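# Raise the ball off its ring and hold it still

## Task

Pick the ball up so it sits at least four finger-widths (roughly 7 to 8 cm) above where it rested on its ring, then keep it gripped securely and motionless there. When the score is read, no hand motor may show "moving" in hand_state; blocked, goal or overload are all fine.

## Robot and tools

Robot: one six-joint arm (shoulder pan, shoulder lift, elbow, wrist 1, wrist 2, wrist 3) carrying a right-handed robot hand with 16 motors. The base sits at (0, 0, +0.064) m in the scene frame. Scene frame: origin on the table top under the base, +z up, +y to the left when facing along +x. Every pose, velocity and offset uses these axes. Rotations in an offset turn about the Hand target's position.

The hand point lies in front of the palm, level with the gap between index and middle fingers, just past the knuckles. Its own axes: +z runs along straight fingers toward the tips, +x goes across the palm away from the thumb, +y points out of the palm face. A fixed mast at the wrist on the palm side can strike objects. Fingertips carry rubber caps; the rest is hard plastic.

The 24-number row, each number in [-1, 1], has this order:
1-6: dx, dy, dz, rx, ry, rz. These are an offset, not a pose. They are measured from the Hand target at the start of the action or move, along scene axes. 1.0 equals 0.6 m for dx to dz and 180 degrees for rx to rz, which together form one rotation vector. Within one action, every row counts from that same start, not from the row before. Repeating an offset in a new call moves the hand further.
7-22: absolute goal angles for the hand motors, each scaled between the hinge's two stops: index_mcp, index_abd, index_pip, index_dip, middle_mcp, middle_abd, middle_pip, middle_dip, ring_mcp, ring_abd, ring_pip, ring_dip, thumb_cmc, thumb_axl, thumb_mcp, thumb_ipl. Lower numbers curl the fingers toward the palm. Straight values: _mcp 0.75, _abd 0.00, _pip 0.58, _dip 0.70, thumb_cmc 0.71, thumb_axl 0.68, thumb_mcp 0.23, thumb_ipl 0.17. Lowering thumb_cmc swings the thumb round in front of the palm.
23: current_limit, which maps -1 to 0 mA and +1 to 550 mA, with a floor of 11 mA. This cap also limits hinge speed and grip strength.
24: speed. Motor set-points travel at (speed+1)/2 of 8.5 rad/s.
At scene start, current_limit is +0.4 and speed is -0.6. Sent values persist until changed. To leave the hand unchanged, resend the last hand numbers; read them from a result first.

Tools:
- execute_actions(actions, cameras). actions is a list of actions. Each action is a list of up to 15 rows, and each row is one 1/30 s control step. A short action repeats its final row until all 15 steps are used. Images come back only for an empty list, or when cameras names them ("all", a list of names, or [] for none).
- move(target, speed, blend, stop_force, zero, blocking, cameras). target is a single row, or up to 15 rows sharing a 10 s budget. All rows are offsets from the same starting Hand target. speed is the path's top speed in m/s, from 0.002 to 3.6, default 0.25; turning is capped at twice that in rad/s. blend is in metres and rounds the corners of a list; 0 means halting at each point. stop_force is in N, from 3 to 120; the path ends once the wrist sensor feels that much push against the motion. zero (default true) rezeroes the sensor first. blocking=false returns after about 0.5 s while motion continues, and cannot be combined with stop_force. The result adds a "move:" line giving the ending (done, off_target, moving, held, fault) and which limits acted (paced = pose clipped, held = steps withheld).
- wait(seconds 0 to 10), stop(), zero_wrist_force(), zoom_image(camera = cam_head_left, cam_head_right or cam_wrist, region = [x0, y0, x1, y1] pixels, each side at most 504), and finished_scene(scene 1 to 3). Nothing else may follow finished_scene in the same reply.

Results report end_effector_position (m), end_effector_quat_wxyz, velocities, the Hand target (the last commanded pose, after the clip to within 32 degrees of the measured orientation), joint positions and torques, wrist force and torque along the end effector's axes, and hand_goal, hand_measured, hand_current_ma and hand_state for each motor in the order above. hand_state words: moving, goal (resting within 0.02 of its goal), blocked (resting away from its goal and still pressing), overload (shut down). The hand point often stops short of its target; send the gap as a new offset. To end a push, command back past the hand point.

Gripping: a finger presses only while its goal lies beyond the object's surface, and harder the further beyond. A motor holding 495 mA or more for 5 s shuts down for 10 s, so keep current_limit moderate when holding. Once the ball is up, let every motor settle so none reads moving.

Things to avoid. Net force near 150 N, or joint torques at their limits (139 N m for the big joints, 26 N m for the wrists), cause a 10 s fault stop. The arm is stiff, so aiming even slightly into firm contact can fault it; approach slowly, or use stop_force. Don't route paths close to the base. Don't knock the ball off the table, drop it, or slam into fixed things. Long stretched reaches and loads heat the motors; at 85 °C the brakes lock for 30 to 60 s. Cameras: two head cameras on a stand beside the table, plus a wrist camera, each 896x504.

Each tool is called after "Emit:" by a JSON object that holds its "api" and its "payload", one argument or row to a line.

## Session

Emit:
{"api": "execute_actions", "payload": {
  "actions": []
}}

Scene clock: 0.00 s.
end_effector_position=(+0.6286, -0.3783, +0.3477) hand_goal=(+0.754, +0.000, +0.576, +0.696, +0.754, +0.000, +0.576, +0.696, +0.754, +0.000, +0.576, +0.696, +0.714, +0.678, +0.226, +0.168) hand_measured=(+0.754, +0.000, +0.576, +0.696, +0.754, +0.000, +0.576, +0.696, +0.754, +0.000, +0.576, +0.696, +0.714, +0.678, +0.226, +0.168) hand_current_ma=(+0, +0, +0, +0, +0, +0, +0, +0, +0, +0, +0, +0, +0, +0, +0, +0) hand_state=(goal, goal, goal, goal, goal, goal, goal, goal, goal, goal, goal, goal, goal, goal, goal, goal) hand_current_limit=0.40 hand_speed=-0.60 end_effector_quat_wxyz=(+0.174, +0.951, +0.243, -0.082)
Joint positions: [-0.552 -1.156 1.422 -1.965 -1.944 0.518]
Joint velocities: within noise
Joint torques (N m): no reading
Motor temperatures (°C): [28 30 29 39 35 37]
Wrist force (N): no reading
Wrist torque (N m): no reading
Wrist force, peak (N): no reading
Hand target: +0.6286, -0.3783, +0.3477; +0.174, +0.951, +0.243, -0.082

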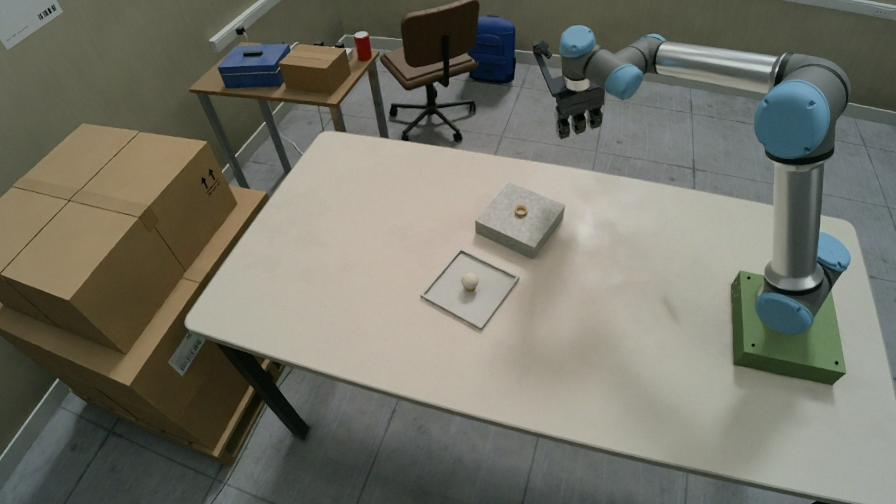

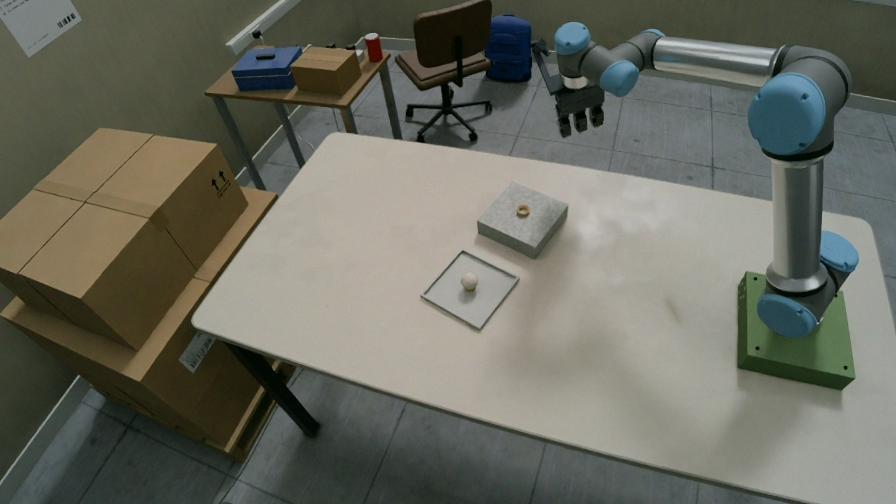

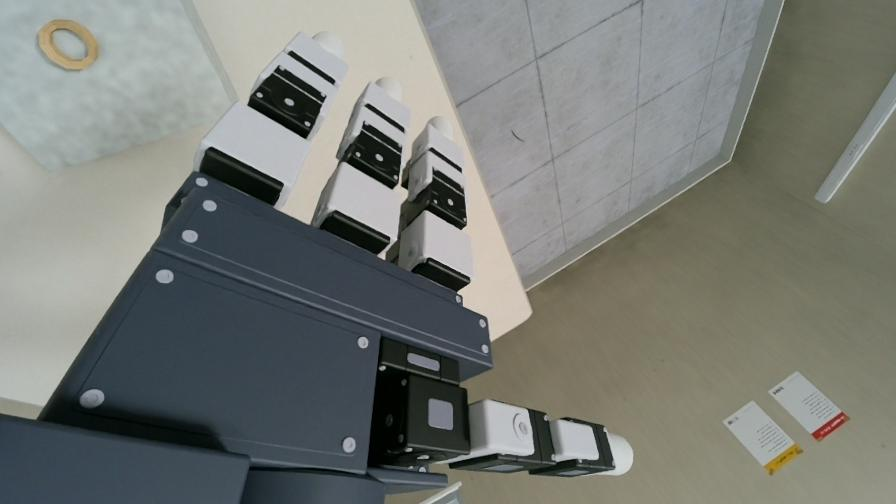

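Emit:
{"api": "zoom_image", "payload": {
  "camera": "cam_head_left",
  "region": [400, 170, 600, 340]
}}

Emit:
{"api": "zoom_image", "payload": {
  "camera": "cam_head_right",
  "region": [400, 170, 600, 340]
}}

Emit:
{"api": "zoom_image", "payload": {
  "camera": "cam_head_left",
  "region": [500, 10, 700, 180]
}}

Scaled by 2.520.

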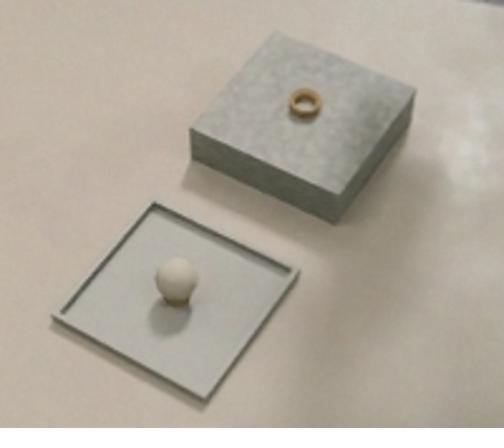

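Scaled by 2.520.

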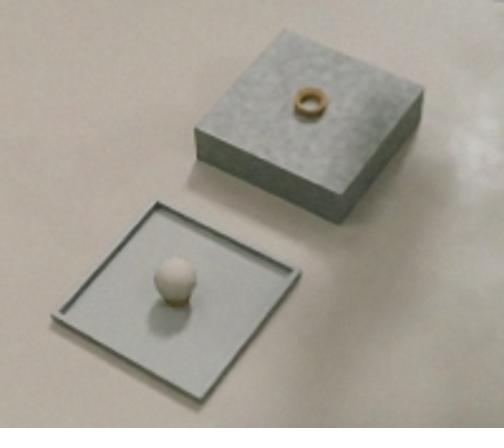

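Scaled by 2.520.

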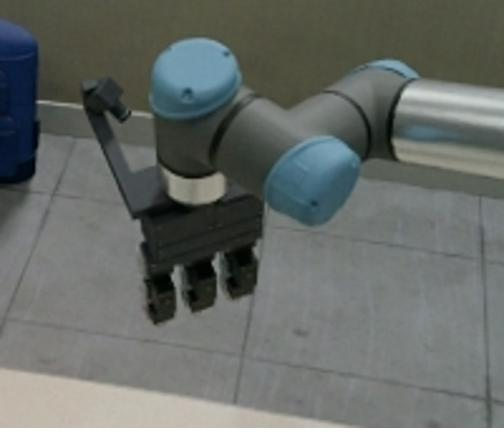

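Emit:
{"api": "move", "payload": {
  "target": [0.3615, 0.797, -0.246, 0.4810, -0.3813, -0.5358, 0.411, 0, -0.328, 0.696, 0.411, 0, -0.328, 0.696, 0.754, 0, 0.576, 0.696, -0.657, 0.678, 0.225, 0.168, 0.4, -0.4],
  "speed": 0.4,
  "cameras": ["all"]
}}

Scene clock: 215.80 s.
end_effector_position=(+0.8454, +0.0999, +0.2001) hand_goal=(+0.412, +0.000, -0.328, +0.696, +0.412, +0.000, -0.328, +0.696, +0.754, +0.000, +0.576, +0.696, -0.656, +0.678, +0.226, +0.168) hand_measured=(+0.404, +0.000, -0.322, +0.696, +0.404, +0.000, -0.320, +0.696, +0.738, +0.000, +0.576, +0.696, -0.654, +0.678, +0.222, +0.168) hand_current_ma=(-2, +0, +1, +0, -2, +0, +1, +0, -4, +0, +0, +0, +0, +0, -1, +0) hand_state=(goal, goal, goal, goal, goal, goal, goal, goal, goal, goal, goal, goal, goal, goal, goal, goal) hand_current_limit=0.40 hand_speed=-0.40 end_effector_quat_wxyz=(-0.431, +0.561, -0.561, +0.430)
Joint positions: [-0.11 -0.709 1.448 -3.608 -1.491 3.114]
Joint torques (N m): [14.45 -37.75 -31.37 -4.51 -1.99 1.68]
Wrist force (N): [0.7 0.2 -0.3]
Wrist torque (N m): [0.56 -0.34 -0.41]
Wrist force, peak (N): [-0.9 1.1 0.0]
Hand target: +0.8455, +0.0999, +0.2001; -0.431, +0.561, -0.561, +0.430
Off the commanded pose: 0.000 m, 0 deg.
move: done
camera_calibration:
cam_wrist: T_world_to_cam=[[-0.182185, 0.758738, -0.6254, 0.230354], [-0.592123, 0.423123, 0.685826, 0.267343], [0.784983, 0.495261, 0.37218, -0.667915], [0, 0, 0, 1]] pos_world=[0.724569, 0.0428943, 0.209297]

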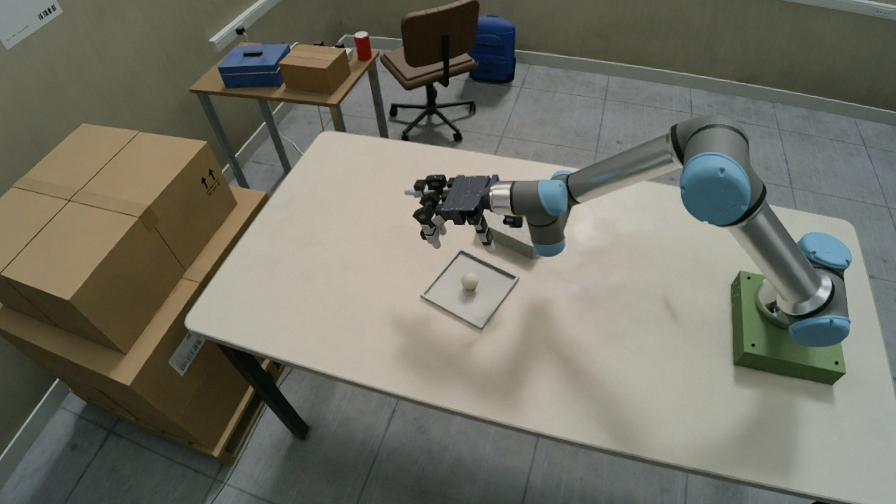

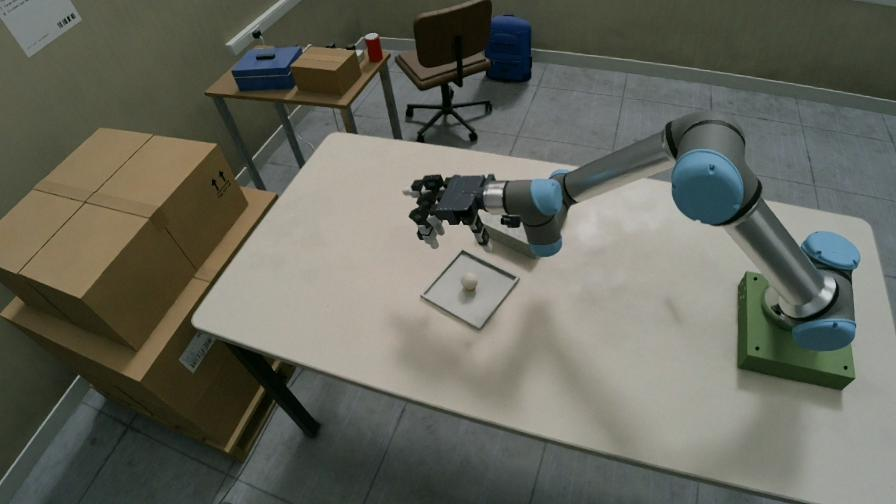

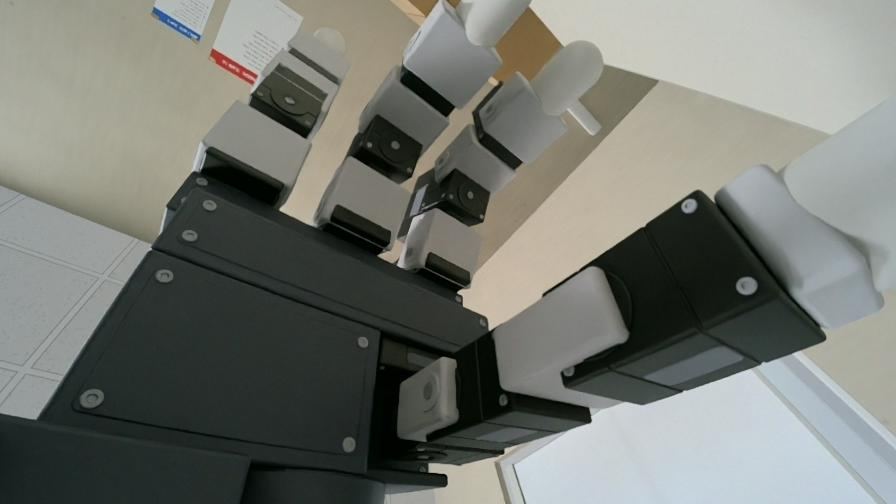

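Emit:
{"api": "move", "payload": {
  "target": [0, 0, -0.1667, 0, 0, 0, 0.411, 0, -0.328, 0.696, 0.411, 0, -0.328, 0.696, 0.754, 0, 0.576, 0.696, -0.657, 0.678, 0.225, 0.168, 0.4, -0.4],
  "speed": 0.2,
  "cameras": ["all"]
}}

Emit:
{"api": "zoom_image", "payload": {
  "camera": "cam_head_left",
  "region": [400, 180, 600, 340]
}}

Emit:
{"api": "zoom_image", "payload": {
  "camera": "cam_head_right",
  "region": [400, 180, 600, 340]
}}

Scene clock: 240.40 s.
end_effector_position=(+0.8455, +0.0998, +0.1002) hand_goal=(+0.412, +0.000, -0.328, +0.696, +0.412, +0.000, -0.328, +0.696, +0.754, +0.000, +0.576, +0.696, -0.656, +0.678, +0.226, +0.168) hand_measured=(+0.402, +0.000, -0.322, +0.696, +0.402, +0.000, -0.320, +0.696, +0.736, +0.000, +0.576, +0.696, -0.654, +0.678, +0.222, +0.168) hand_current_ma=(-2, +0, +1, +0, -2, +0, +1, +0, -5, +0, +0, +0, +0, +0, -1, +0) hand_state=(goal, goal, goal, goal, goal, goal, goal, goal, goal, goal, goal, goal, goal, goal, goal, goal) hand_current_limit=0.40 hand_speed=-0.40 end_effector_quat_wxyz=(-0.431, +0.561, -0.561, +0.430)
Joint positions: [-0.111 -0.538 1.429 -3.761 -1.49 3.114]
Joint torques (N m): [4.05 -38.68 -30.66 -4.39 -1.51 1.53]
Wrist force (N): [0.3 0.2 -0.4]
Wrist torque (N m): [0.57 -0.28 -0.45]
Wrist force, peak (N): [0.4 2.0 0.0]
Hand target: +0.8455, +0.0999, +0.1001; -0.431, +0.561, -0.561, +0.430
Off the commanded pose: 0.000 m, 0 deg.
move: done
camera_calibration:
cam_wrist: T_world_to_cam=[[-0.182185, 0.758738, -0.6254, 0.16789], [-0.592123, 0.423123, 0.685826, 0.335968], [0.784983, 0.495261, 0.37218, -0.630647], [0, 0, 0, 1]] pos_world=[0.724569, 0.0427943, 0.109297]

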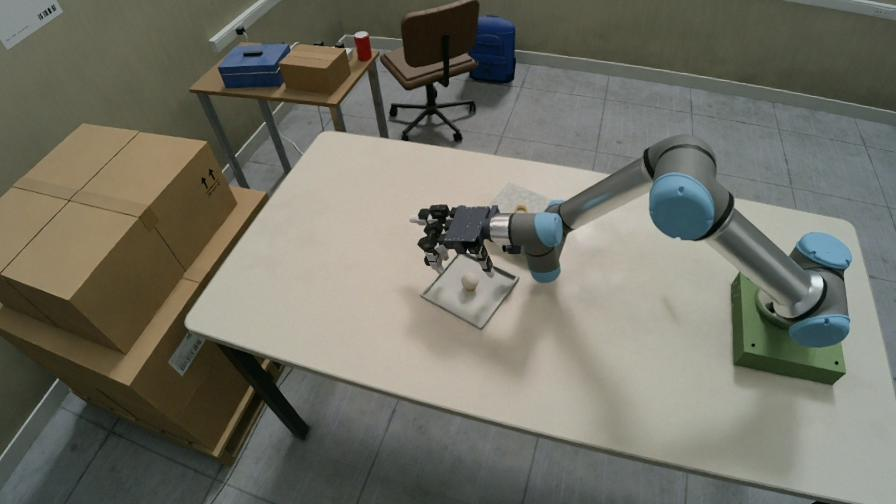

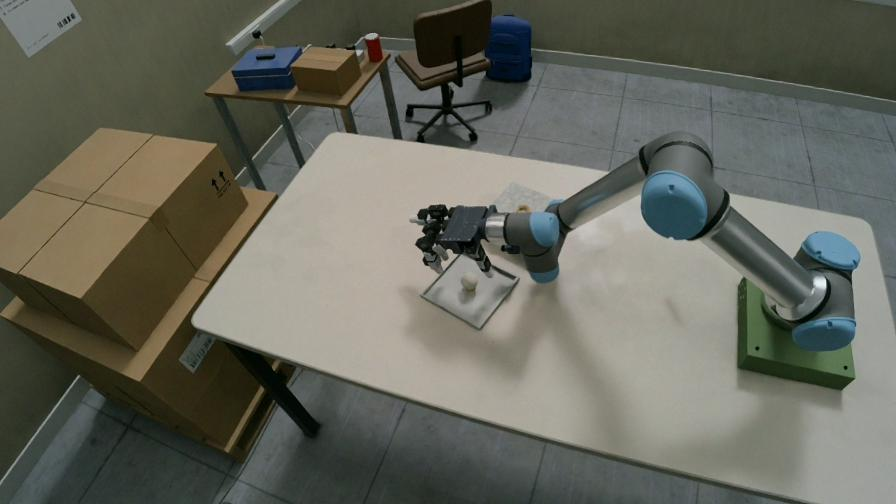

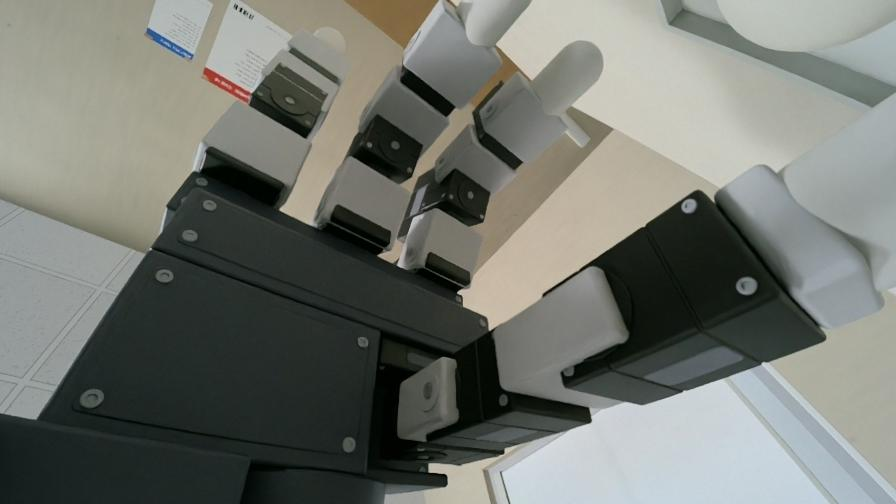

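Scaled by 2.520.

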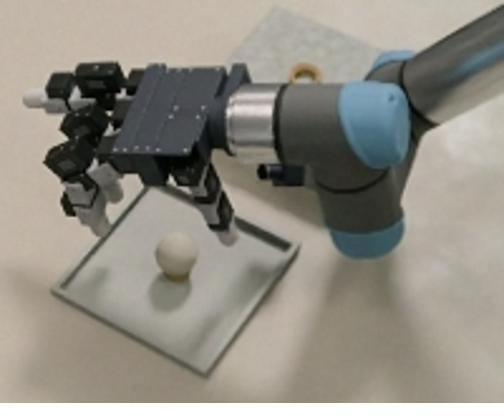

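Scaled by 2.520.

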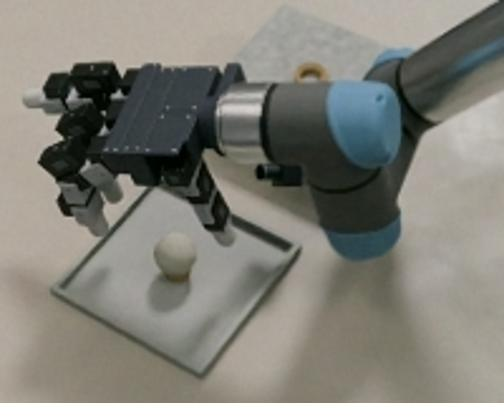

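Emit:
{"api": "zoom_image", "payload": {
  "camera": "cam_wrist",
  "region": [600, 0, 896, 240]
}}

Scaled by 1.703.

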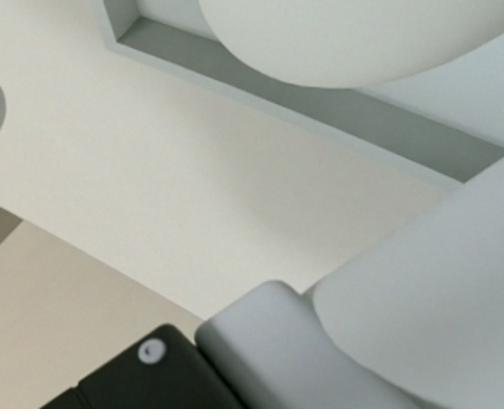

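Emit:
{"api": "move", "payload": {
  "target": [-0.03, 0.0195, 0, 0, 0, 0, 0.411, 0, -0.328, 0.696, 0.411, 0, -0.328, 0.696, 0.754, 0, 0.576, 0.696, -0.657, 0.678, 0.225, 0.168, 0.4, -0.4],
  "speed": 0.2,
  "cameras": ["all"]
}}

Emit:
{"api": "zoom_image", "payload": {
  "camera": "cam_head_left",
  "region": [400, 180, 600, 340]
}}

Emit:
{"api": "zoom_image", "payload": {
  "camera": "cam_wrist",
  "region": [600, 0, 896, 240]
}}

Scene clock: 302.17 s.
end_effector_position=(+0.8275, +0.1116, +0.1001) hand_goal=(+0.412, +0.000, -0.328, +0.696, +0.412, +0.000, -0.328, +0.696, +0.754, +0.000, +0.576, +0.696, -0.656, +0.678, +0.226, +0.168) hand_measured=(+0.402, +0.000, -0.322, +0.696, +0.402, +0.000, -0.320, +0.696, +0.736, +0.000, +0.576, +0.696, -0.654, +0.678, +0.222, +0.168) hand_current_ma=(-2, +0, +1, +0, -2, +0, +1, +0, -5, +0, +0, +0, +0, +0, -1, +0) hand_state=(goal, goal, goal, goal, goal, goal, goal, goal, goal, goal, goal, goal, goal, goal, goal, goal) hand_current_limit=0.40 hand_speed=-0.40 end_effector_quat_wxyz=(-0.431, +0.561, -0.561, +0.430)
Joint positions: [-0.094 -0.562 1.49 -3.797 -1.505 3.118]
Joint torques (N m): [14.27 -61.07 -2.76 -4.38 -2.25 1.93]
Wrist force (N): [0.2 0.1 -0.2]
Wrist torque (N m): [0.54 -0.28 -0.45]
Wrist force, peak (N): [0.9 0.4 -0.5]
Hand target: +0.8275, +0.1116, +0.1001; -0.431, +0.561, -0.561, +0.430
Off the commanded pose: 0.000 m, 0 deg.
move: done
camera_calibration:
cam_wrist: T_world_to_cam=[[-0.182185, 0.758738, -0.6254, 0.155613], [-0.592123, 0.423123, 0.685826, 0.320445], [0.784983, 0.495261, 0.37218, -0.622403], [0, 0, 0, 1]] pos_world=[0.706669, 0.0545943, 0.109197]

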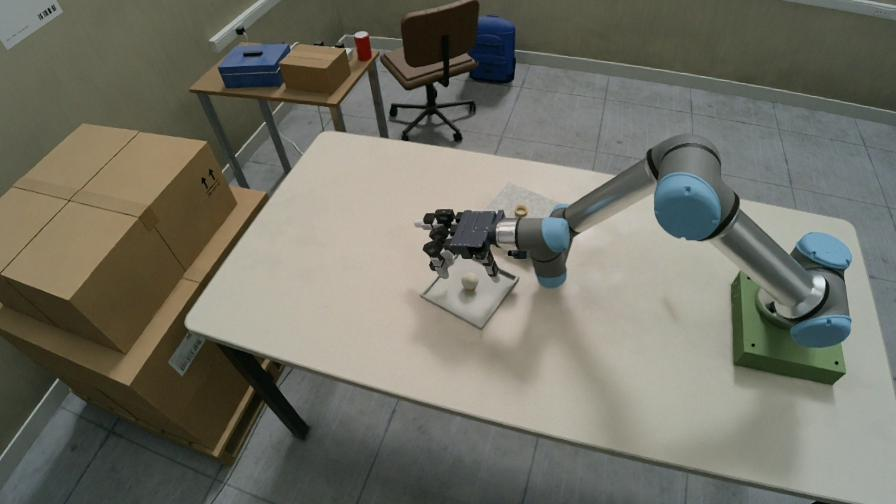

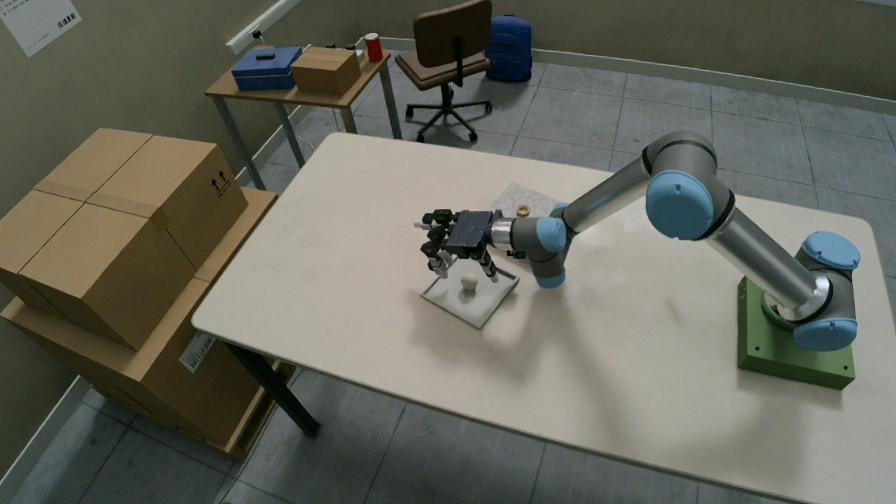

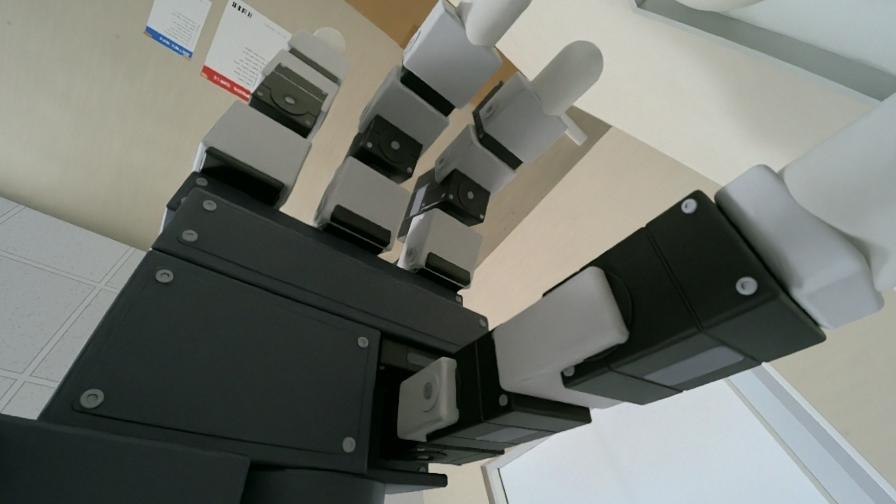

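Scaled by 2.520.

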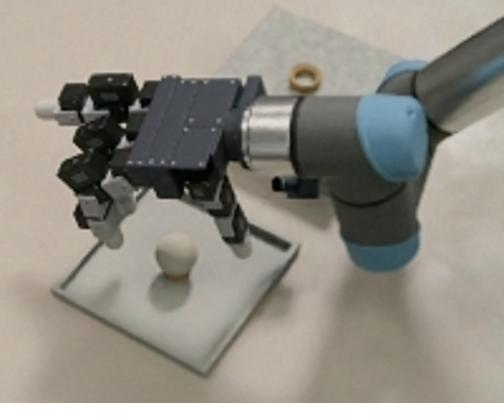

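Scaled by 1.703.

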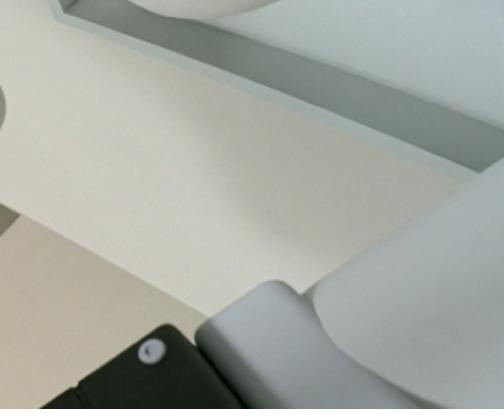

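Emit:
{"api": "move", "payload": {
  "target": [0, 0, -0.06, 0, 0, 0, 0.411, 0, -0.328, 0.696, 0.411, 0, -0.328, 0.696, 0.754, 0, 0.576, 0.696, -0.657, 0.678, 0.225, 0.168, 0.4, -0.4],
  "speed": 0.1,
  "stop_force": 8
}}

Emit:
{"api": "move", "payload": {
  "target": [0, 0, 0, 0, 0, 0, 0.233, 0, -0.328, 0.696, 0.233, 0, -0.328, 0.696, 0.754, 0, 0.576, 0.696, -0.657, 0.678, 0.056, 0.168, 0.0, -0.9],
  "cameras": ["all"]
}}

Emit:
{"api": "zoom_image", "payload": {
  "camera": "cam_head_left",
  "region": [400, 180, 600, 340]
}}

Emit:
{"api": "zoom_image", "payload": {
  "camera": "cam_wrist",
  "region": [600, 0, 896, 240]
}}

Scene clock: 326.53 s.
end_effector_position=(+0.8275, +0.1116, +0.0641) hand_goal=(+0.412, +0.000, -0.328, +0.696, +0.412, +0.000, -0.328, +0.696, +0.754, +0.000, +0.576, +0.696, -0.656, +0.678, +0.226, +0.168) hand_measured=(+0.402, +0.000, -0.322, +0.696, +0.402, +0.000, -0.320, +0.696, +0.736, +0.000, +0.576, +0.696, -0.654, +0.678, +0.222, +0.168) hand_current_ma=(-2, +0, +1, +0, -2, +0, +1, +0, -5, +0, +0, +0, +0, +0, -1, +0) hand_state=(goal, goal, goal, goal, goal, goal, goal, goal, goal, goal, goal, goal, goal, goal, goal, goal) hand_current_limit=0.40 hand_speed=-0.40 end_effector_quat_wxyz=(-0.431, +0.561, -0.561, +0.430)
Joint positions: [-0.095 -0.493 1.468 -3.844 -1.505 3.118]
Joint torques (N m): [-13.83 -38.12 -29.42 -4.51 2.02 -1.02]
Wrist force (N): [0.4 0.2 -0.3]
Wrist torque (N m): [0.55 -0.32 -0.43]
Wrist force, peak (N): [0.4 -1.4 -0.5]
Hand target: +0.8275, +0.1116, +0.0641; -0.431, +0.561, -0.561, +0.430
Off the commanded pose: 0.000 m, 0 deg.
move: done

Scene clock: 327.37 s.
end_effector_position=(+0.8275, +0.1116, +0.0641) hand_goal=(+0.234, +0.000, -0.328, +0.696, +0.234, +0.000, -0.328, +0.696, +0.754, +0.000, +0.576, +0.696, -0.656, +0.678, +0.056, +0.168) hand_measured=(+0.228, +0.000, -0.322, +0.696, +0.228, +0.000, -0.320, +0.696, +0.736, +0.000, +0.576, +0.696, -0.654, +0.678, +0.060, +0.168) hand_current_ma=(-1, +0, +1, +0, -1, +0, +1, +0, -5, +0, +0, +0, +0, +0, +1, +0) hand_state=(goal, goal, goal, goal, goal, goal, goal, goal, goal, goal, goal, goal, goal, goal, goal, goal) hand_current_limit=0.00 hand_speed=-0.90 end_effector_quat_wxyz=(-0.431, +0.561, -0.561, +0.430)
Joint positions: [-0.095 -0.493 1.468 -3.844 -1.505 3.118]
Joint torques (N m): [-13.16 -37.96 -28.77 -4.13 1.74 -1.11]
Wrist force (N): [0.7 0.4 -0.2]
Wrist torque (N m): [0.59 -0.34 -0.41]
Wrist force, peak (N): [0.7 0.4 -0.3]
Hand target: +0.8275, +0.1116, +0.0641; -0.431, +0.561, -0.561, +0.430
Off the commanded pose: 0.000 m, 0 deg.
move: done
camera_calibration:
cam_wrist: T_world_to_cam=[[-0.182185, 0.758738, -0.6254, 0.133162], [-0.592123, 0.423123, 0.685826, 0.345066], [0.784983, 0.495261, 0.37218, -0.609042], [0, 0, 0, 1]] pos_world=[0.706669, 0.0545943, 0.073297]

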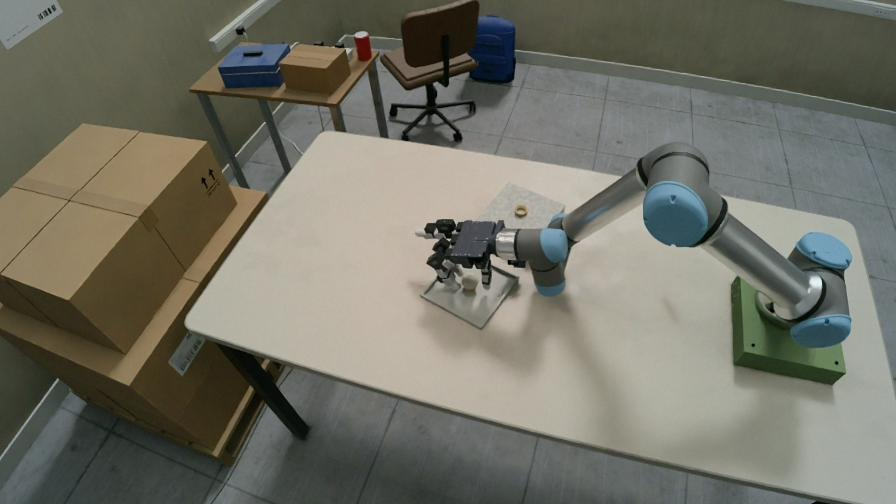

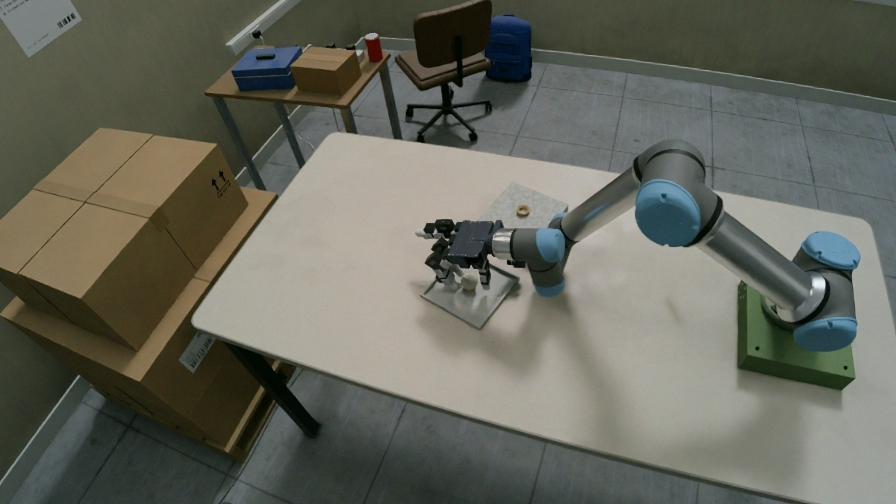

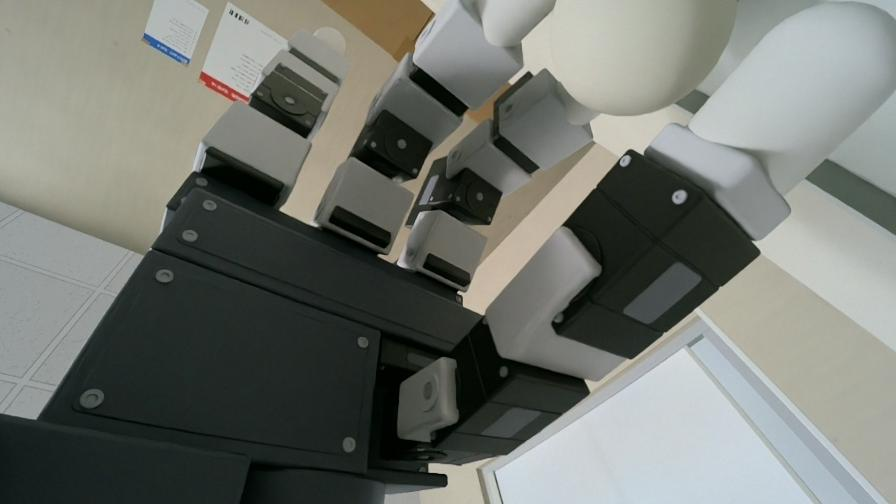

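Scaled by 2.520.

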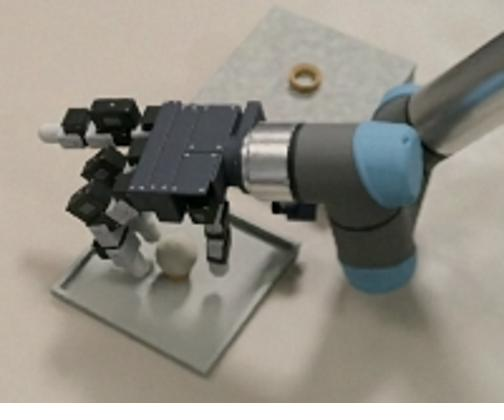

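Scaled by 1.703.

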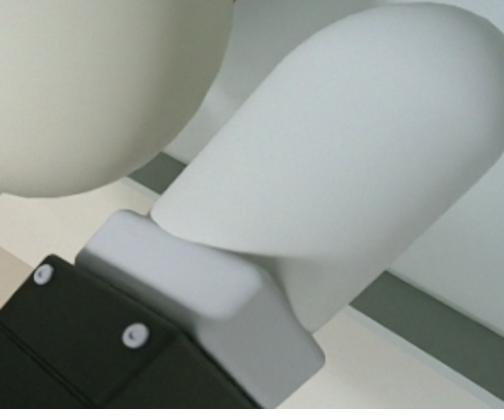

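Emit:
{"api": "move", "payload": {
  "target": [0, 0, 0, 0, 0, 0, 0.0, 0, -0.328, 0.696, 0.0, 0, -0.328, 0.696, 0.754, 0, 0.576, 0.696, -0.657, 0.678, -0.281, 0.168, 0.2, -0.9],
  "cameras": ["all"]
}}

Emit:
{"api": "zoom_image", "payload": {
  "camera": "cam_head_left",
  "region": [400, 180, 600, 340]
}}

Emit:
{"api": "zoom_image", "payload": {
  "camera": "cam_wrist",
  "region": [500, 0, 896, 300]
}}

Scene clock: 340.90 s.
end_effector_position=(+0.8275, +0.1116, +0.0641) hand_goal=(+0.000, +0.000, -0.328, +0.696, +0.000, +0.000, -0.328, +0.696, +0.754, +0.000, +0.576, +0.696, -0.656, +0.678, -0.280, +0.168) hand_measured=(+0.110, +0.008, -0.306, +0.706, +0.148, -0.008, -0.294, +0.706, +0.736, +0.000, +0.576, +0.696, -0.654, +0.678, -0.062, +0.216) hand_current_ma=(+98, +1, +8, +2, +153, -1, +14, +2, -5, +0, +0, +0, +0, +0, +330, +40) hand_state=(blocked, goal, blocked, goal, blocked, goal, blocked, goal, goal, goal, goal, goal, goal, goal, blocked, blocked) hand_current_limit=0.20 hand_speed=-0.90 end_effector_quat_wxyz=(-0.431, +0.561, -0.561, +0.430)
Joint positions: [-0.095 -0.493 1.468 -3.844 -1.505 3.118]
Joint torques (N m): [-9.81 -39.68 -25.4 -3.44 -0.08 -1.1]
Wrist force (N): [0.0 -4.9 -2.3]
Wrist torque (N m): [0.23 -0.28 -0.47]
Wrist force, peak (N): [0.6 -5.0 -2.1]
Hand target: +0.8275, +0.1116, +0.0641; -0.431, +0.561, -0.561, +0.430
Off the commanded pose: 0.000 m, 0 deg.
move: done
camera_calibration:
cam_wrist: T_world_to_cam=[[-0.182185, 0.758738, -0.6254, 0.133162], [-0.592123, 0.423123, 0.685826, 0.345066], [0.784983, 0.495261, 0.37218, -0.609042], [0, 0, 0, 1]] pos_world=[0.706669, 0.0545943, 0.073297]

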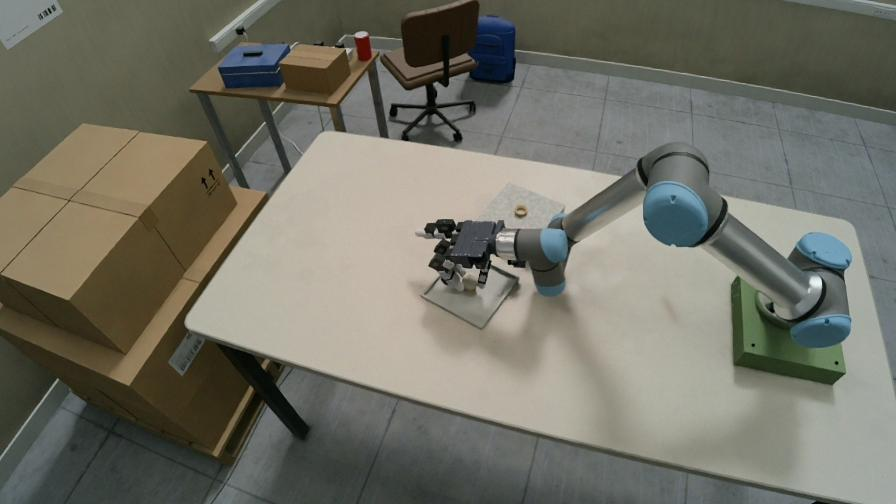

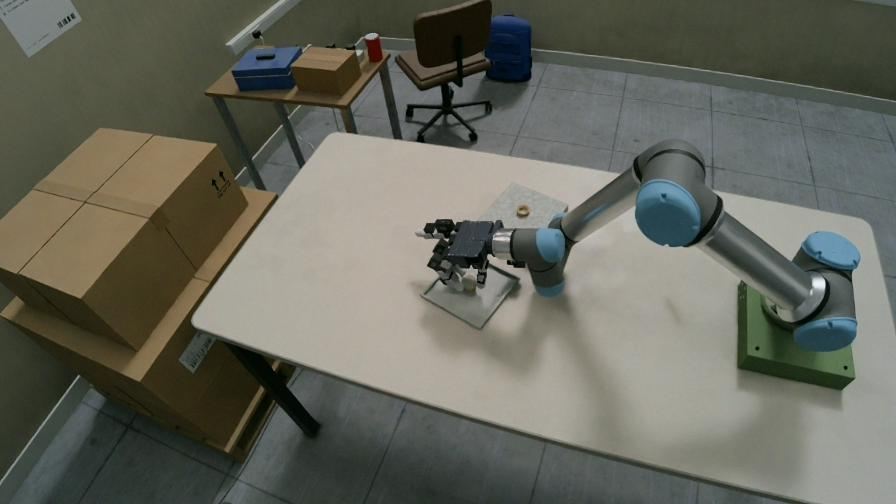

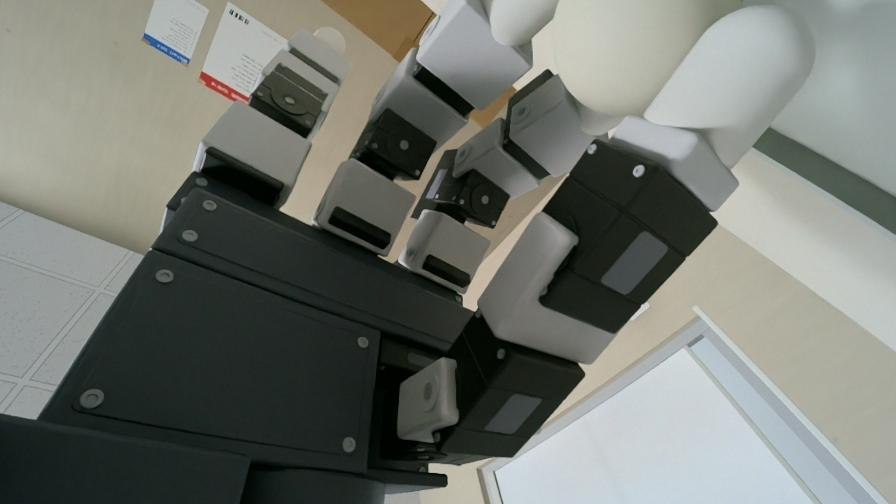

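Scaled by 2.520.

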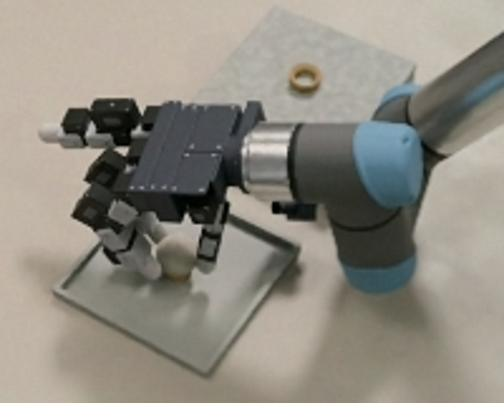

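Scaled by 1.273.

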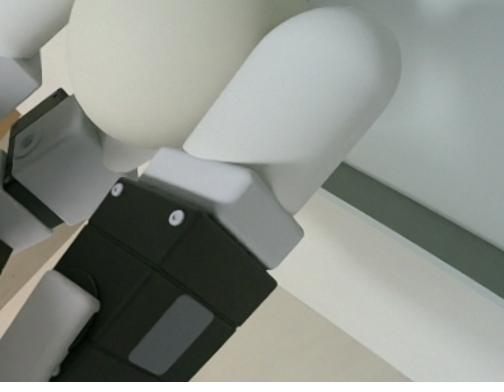

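Emit:
{"api": "move", "payload": {
  "target": [0, 0, 0.05, 0, 0, 0, 0.0, 0, -0.328, 0.696, 0.0, 0, -0.328, 0.696, 0.754, 0, 0.576, 0.696, -0.657, 0.678, -0.281, 0.168, 0.2, -0.9],
  "speed": 0.08,
  "cameras": ["all"]
}}

Emit:
{"api": "zoom_image", "payload": {
  "camera": "cam_head_left",
  "region": [400, 180, 600, 340]
}}

Emit:
{"api": "zoom_image", "payload": {
  "camera": "cam_wrist",
  "region": [500, 0, 896, 300]
}}

Scene clock: 354.03 s.
end_effector_position=(+0.8275, +0.1116, +0.0940) hand_goal=(+0.000, +0.000, -0.328, +0.696, +0.000, +0.000, -0.328, +0.696, +0.754, +0.000, +0.576, +0.696, -0.656, +0.678, -0.280, +0.168) hand_measured=(+0.110, +0.008, -0.286, +0.718, +0.144, -0.012, -0.274, +0.720, +0.736, +0.000, +0.576, +0.696, -0.652, +0.678, -0.078, +0.220) hand_current_ma=(+98, +1, +19, +7, +147, -2, +29, +8, -5, +0, +0, +0, +1, +0, +330, +44) hand_state=(blocked, goal, blocked, blocked, blocked, goal, blocked, blocked, goal, goal, goal, goal, goal, goal, blocked, blocked) hand_current_limit=0.20 hand_speed=-0.90 end_effector_quat_wxyz=(-0.431, +0.561, -0.561, +0.430)
Joint positions: [-0.094 -0.551 1.487 -3.806 -1.505 3.118]
Joint torques (N m): [14.65 -61.69 -3.69 0.39 -1.88 1.74]
Wrist force (N): [0.4 0.7 -0.1]
Wrist torque (N m): [0.59 -0.31 -0.44]
Wrist force, peak (N): [0.0 -5.2 -2.2]
Hand target: +0.8275, +0.1116, +0.0941; -0.431, +0.561, -0.561, +0.430
Off the commanded pose: 0.000 m, 0 deg.
move: done
camera_calibration:
cam_wrist: T_world_to_cam=[[-0.182126, 0.758776, -0.625371, 0.151796], [-0.59209, 0.423143, 0.685842, 0.324475], [0.785022, 0.495185, 0.372199, -0.620117], [0, 0, 0, 1]] pos_world=[0.706569, 0.0545941, 0.103197]

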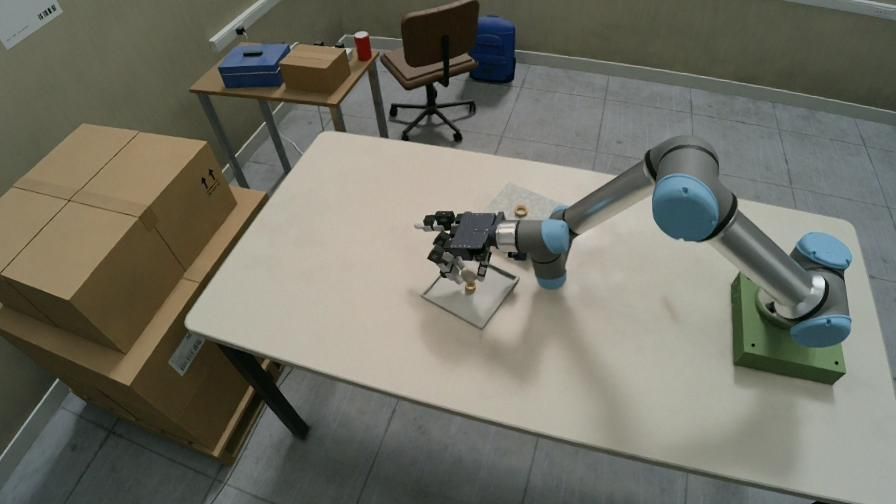

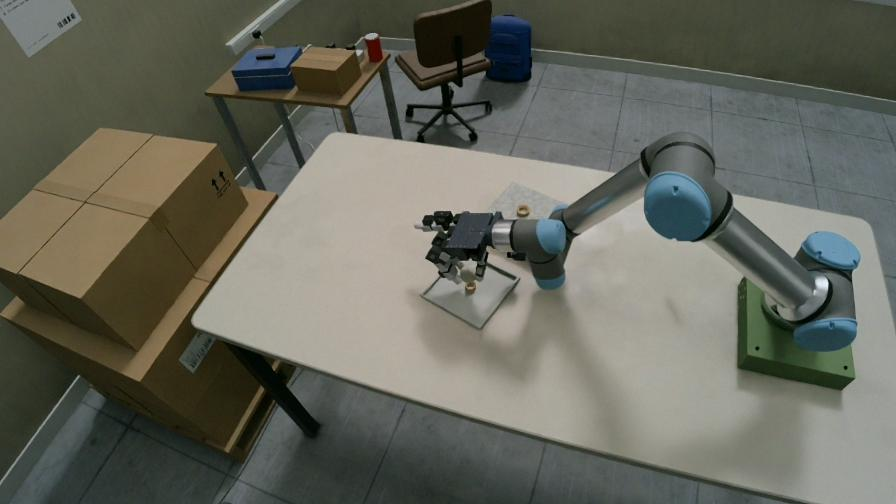

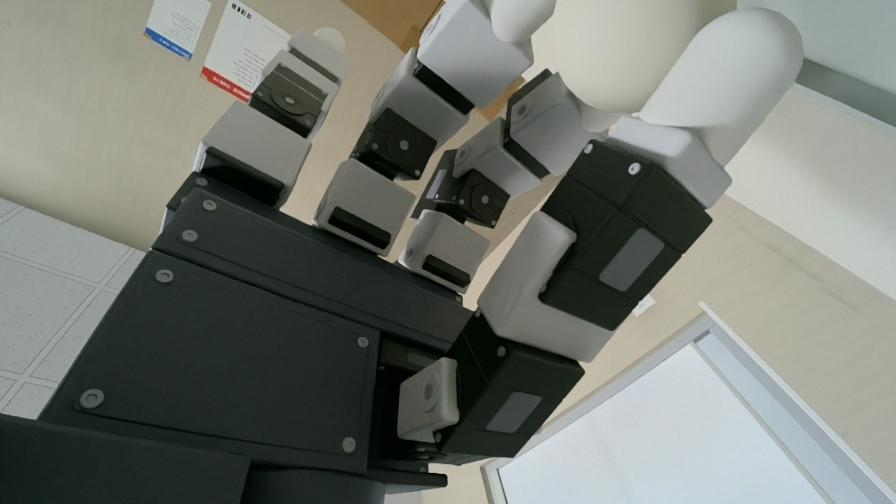

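Scaled by 2.520.

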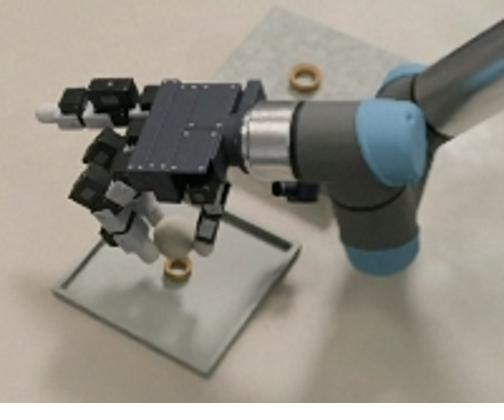

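Scaled by 1.273.

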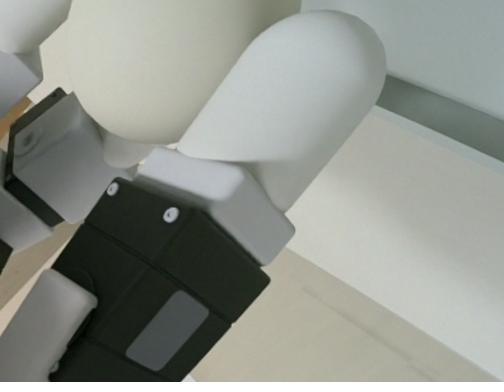

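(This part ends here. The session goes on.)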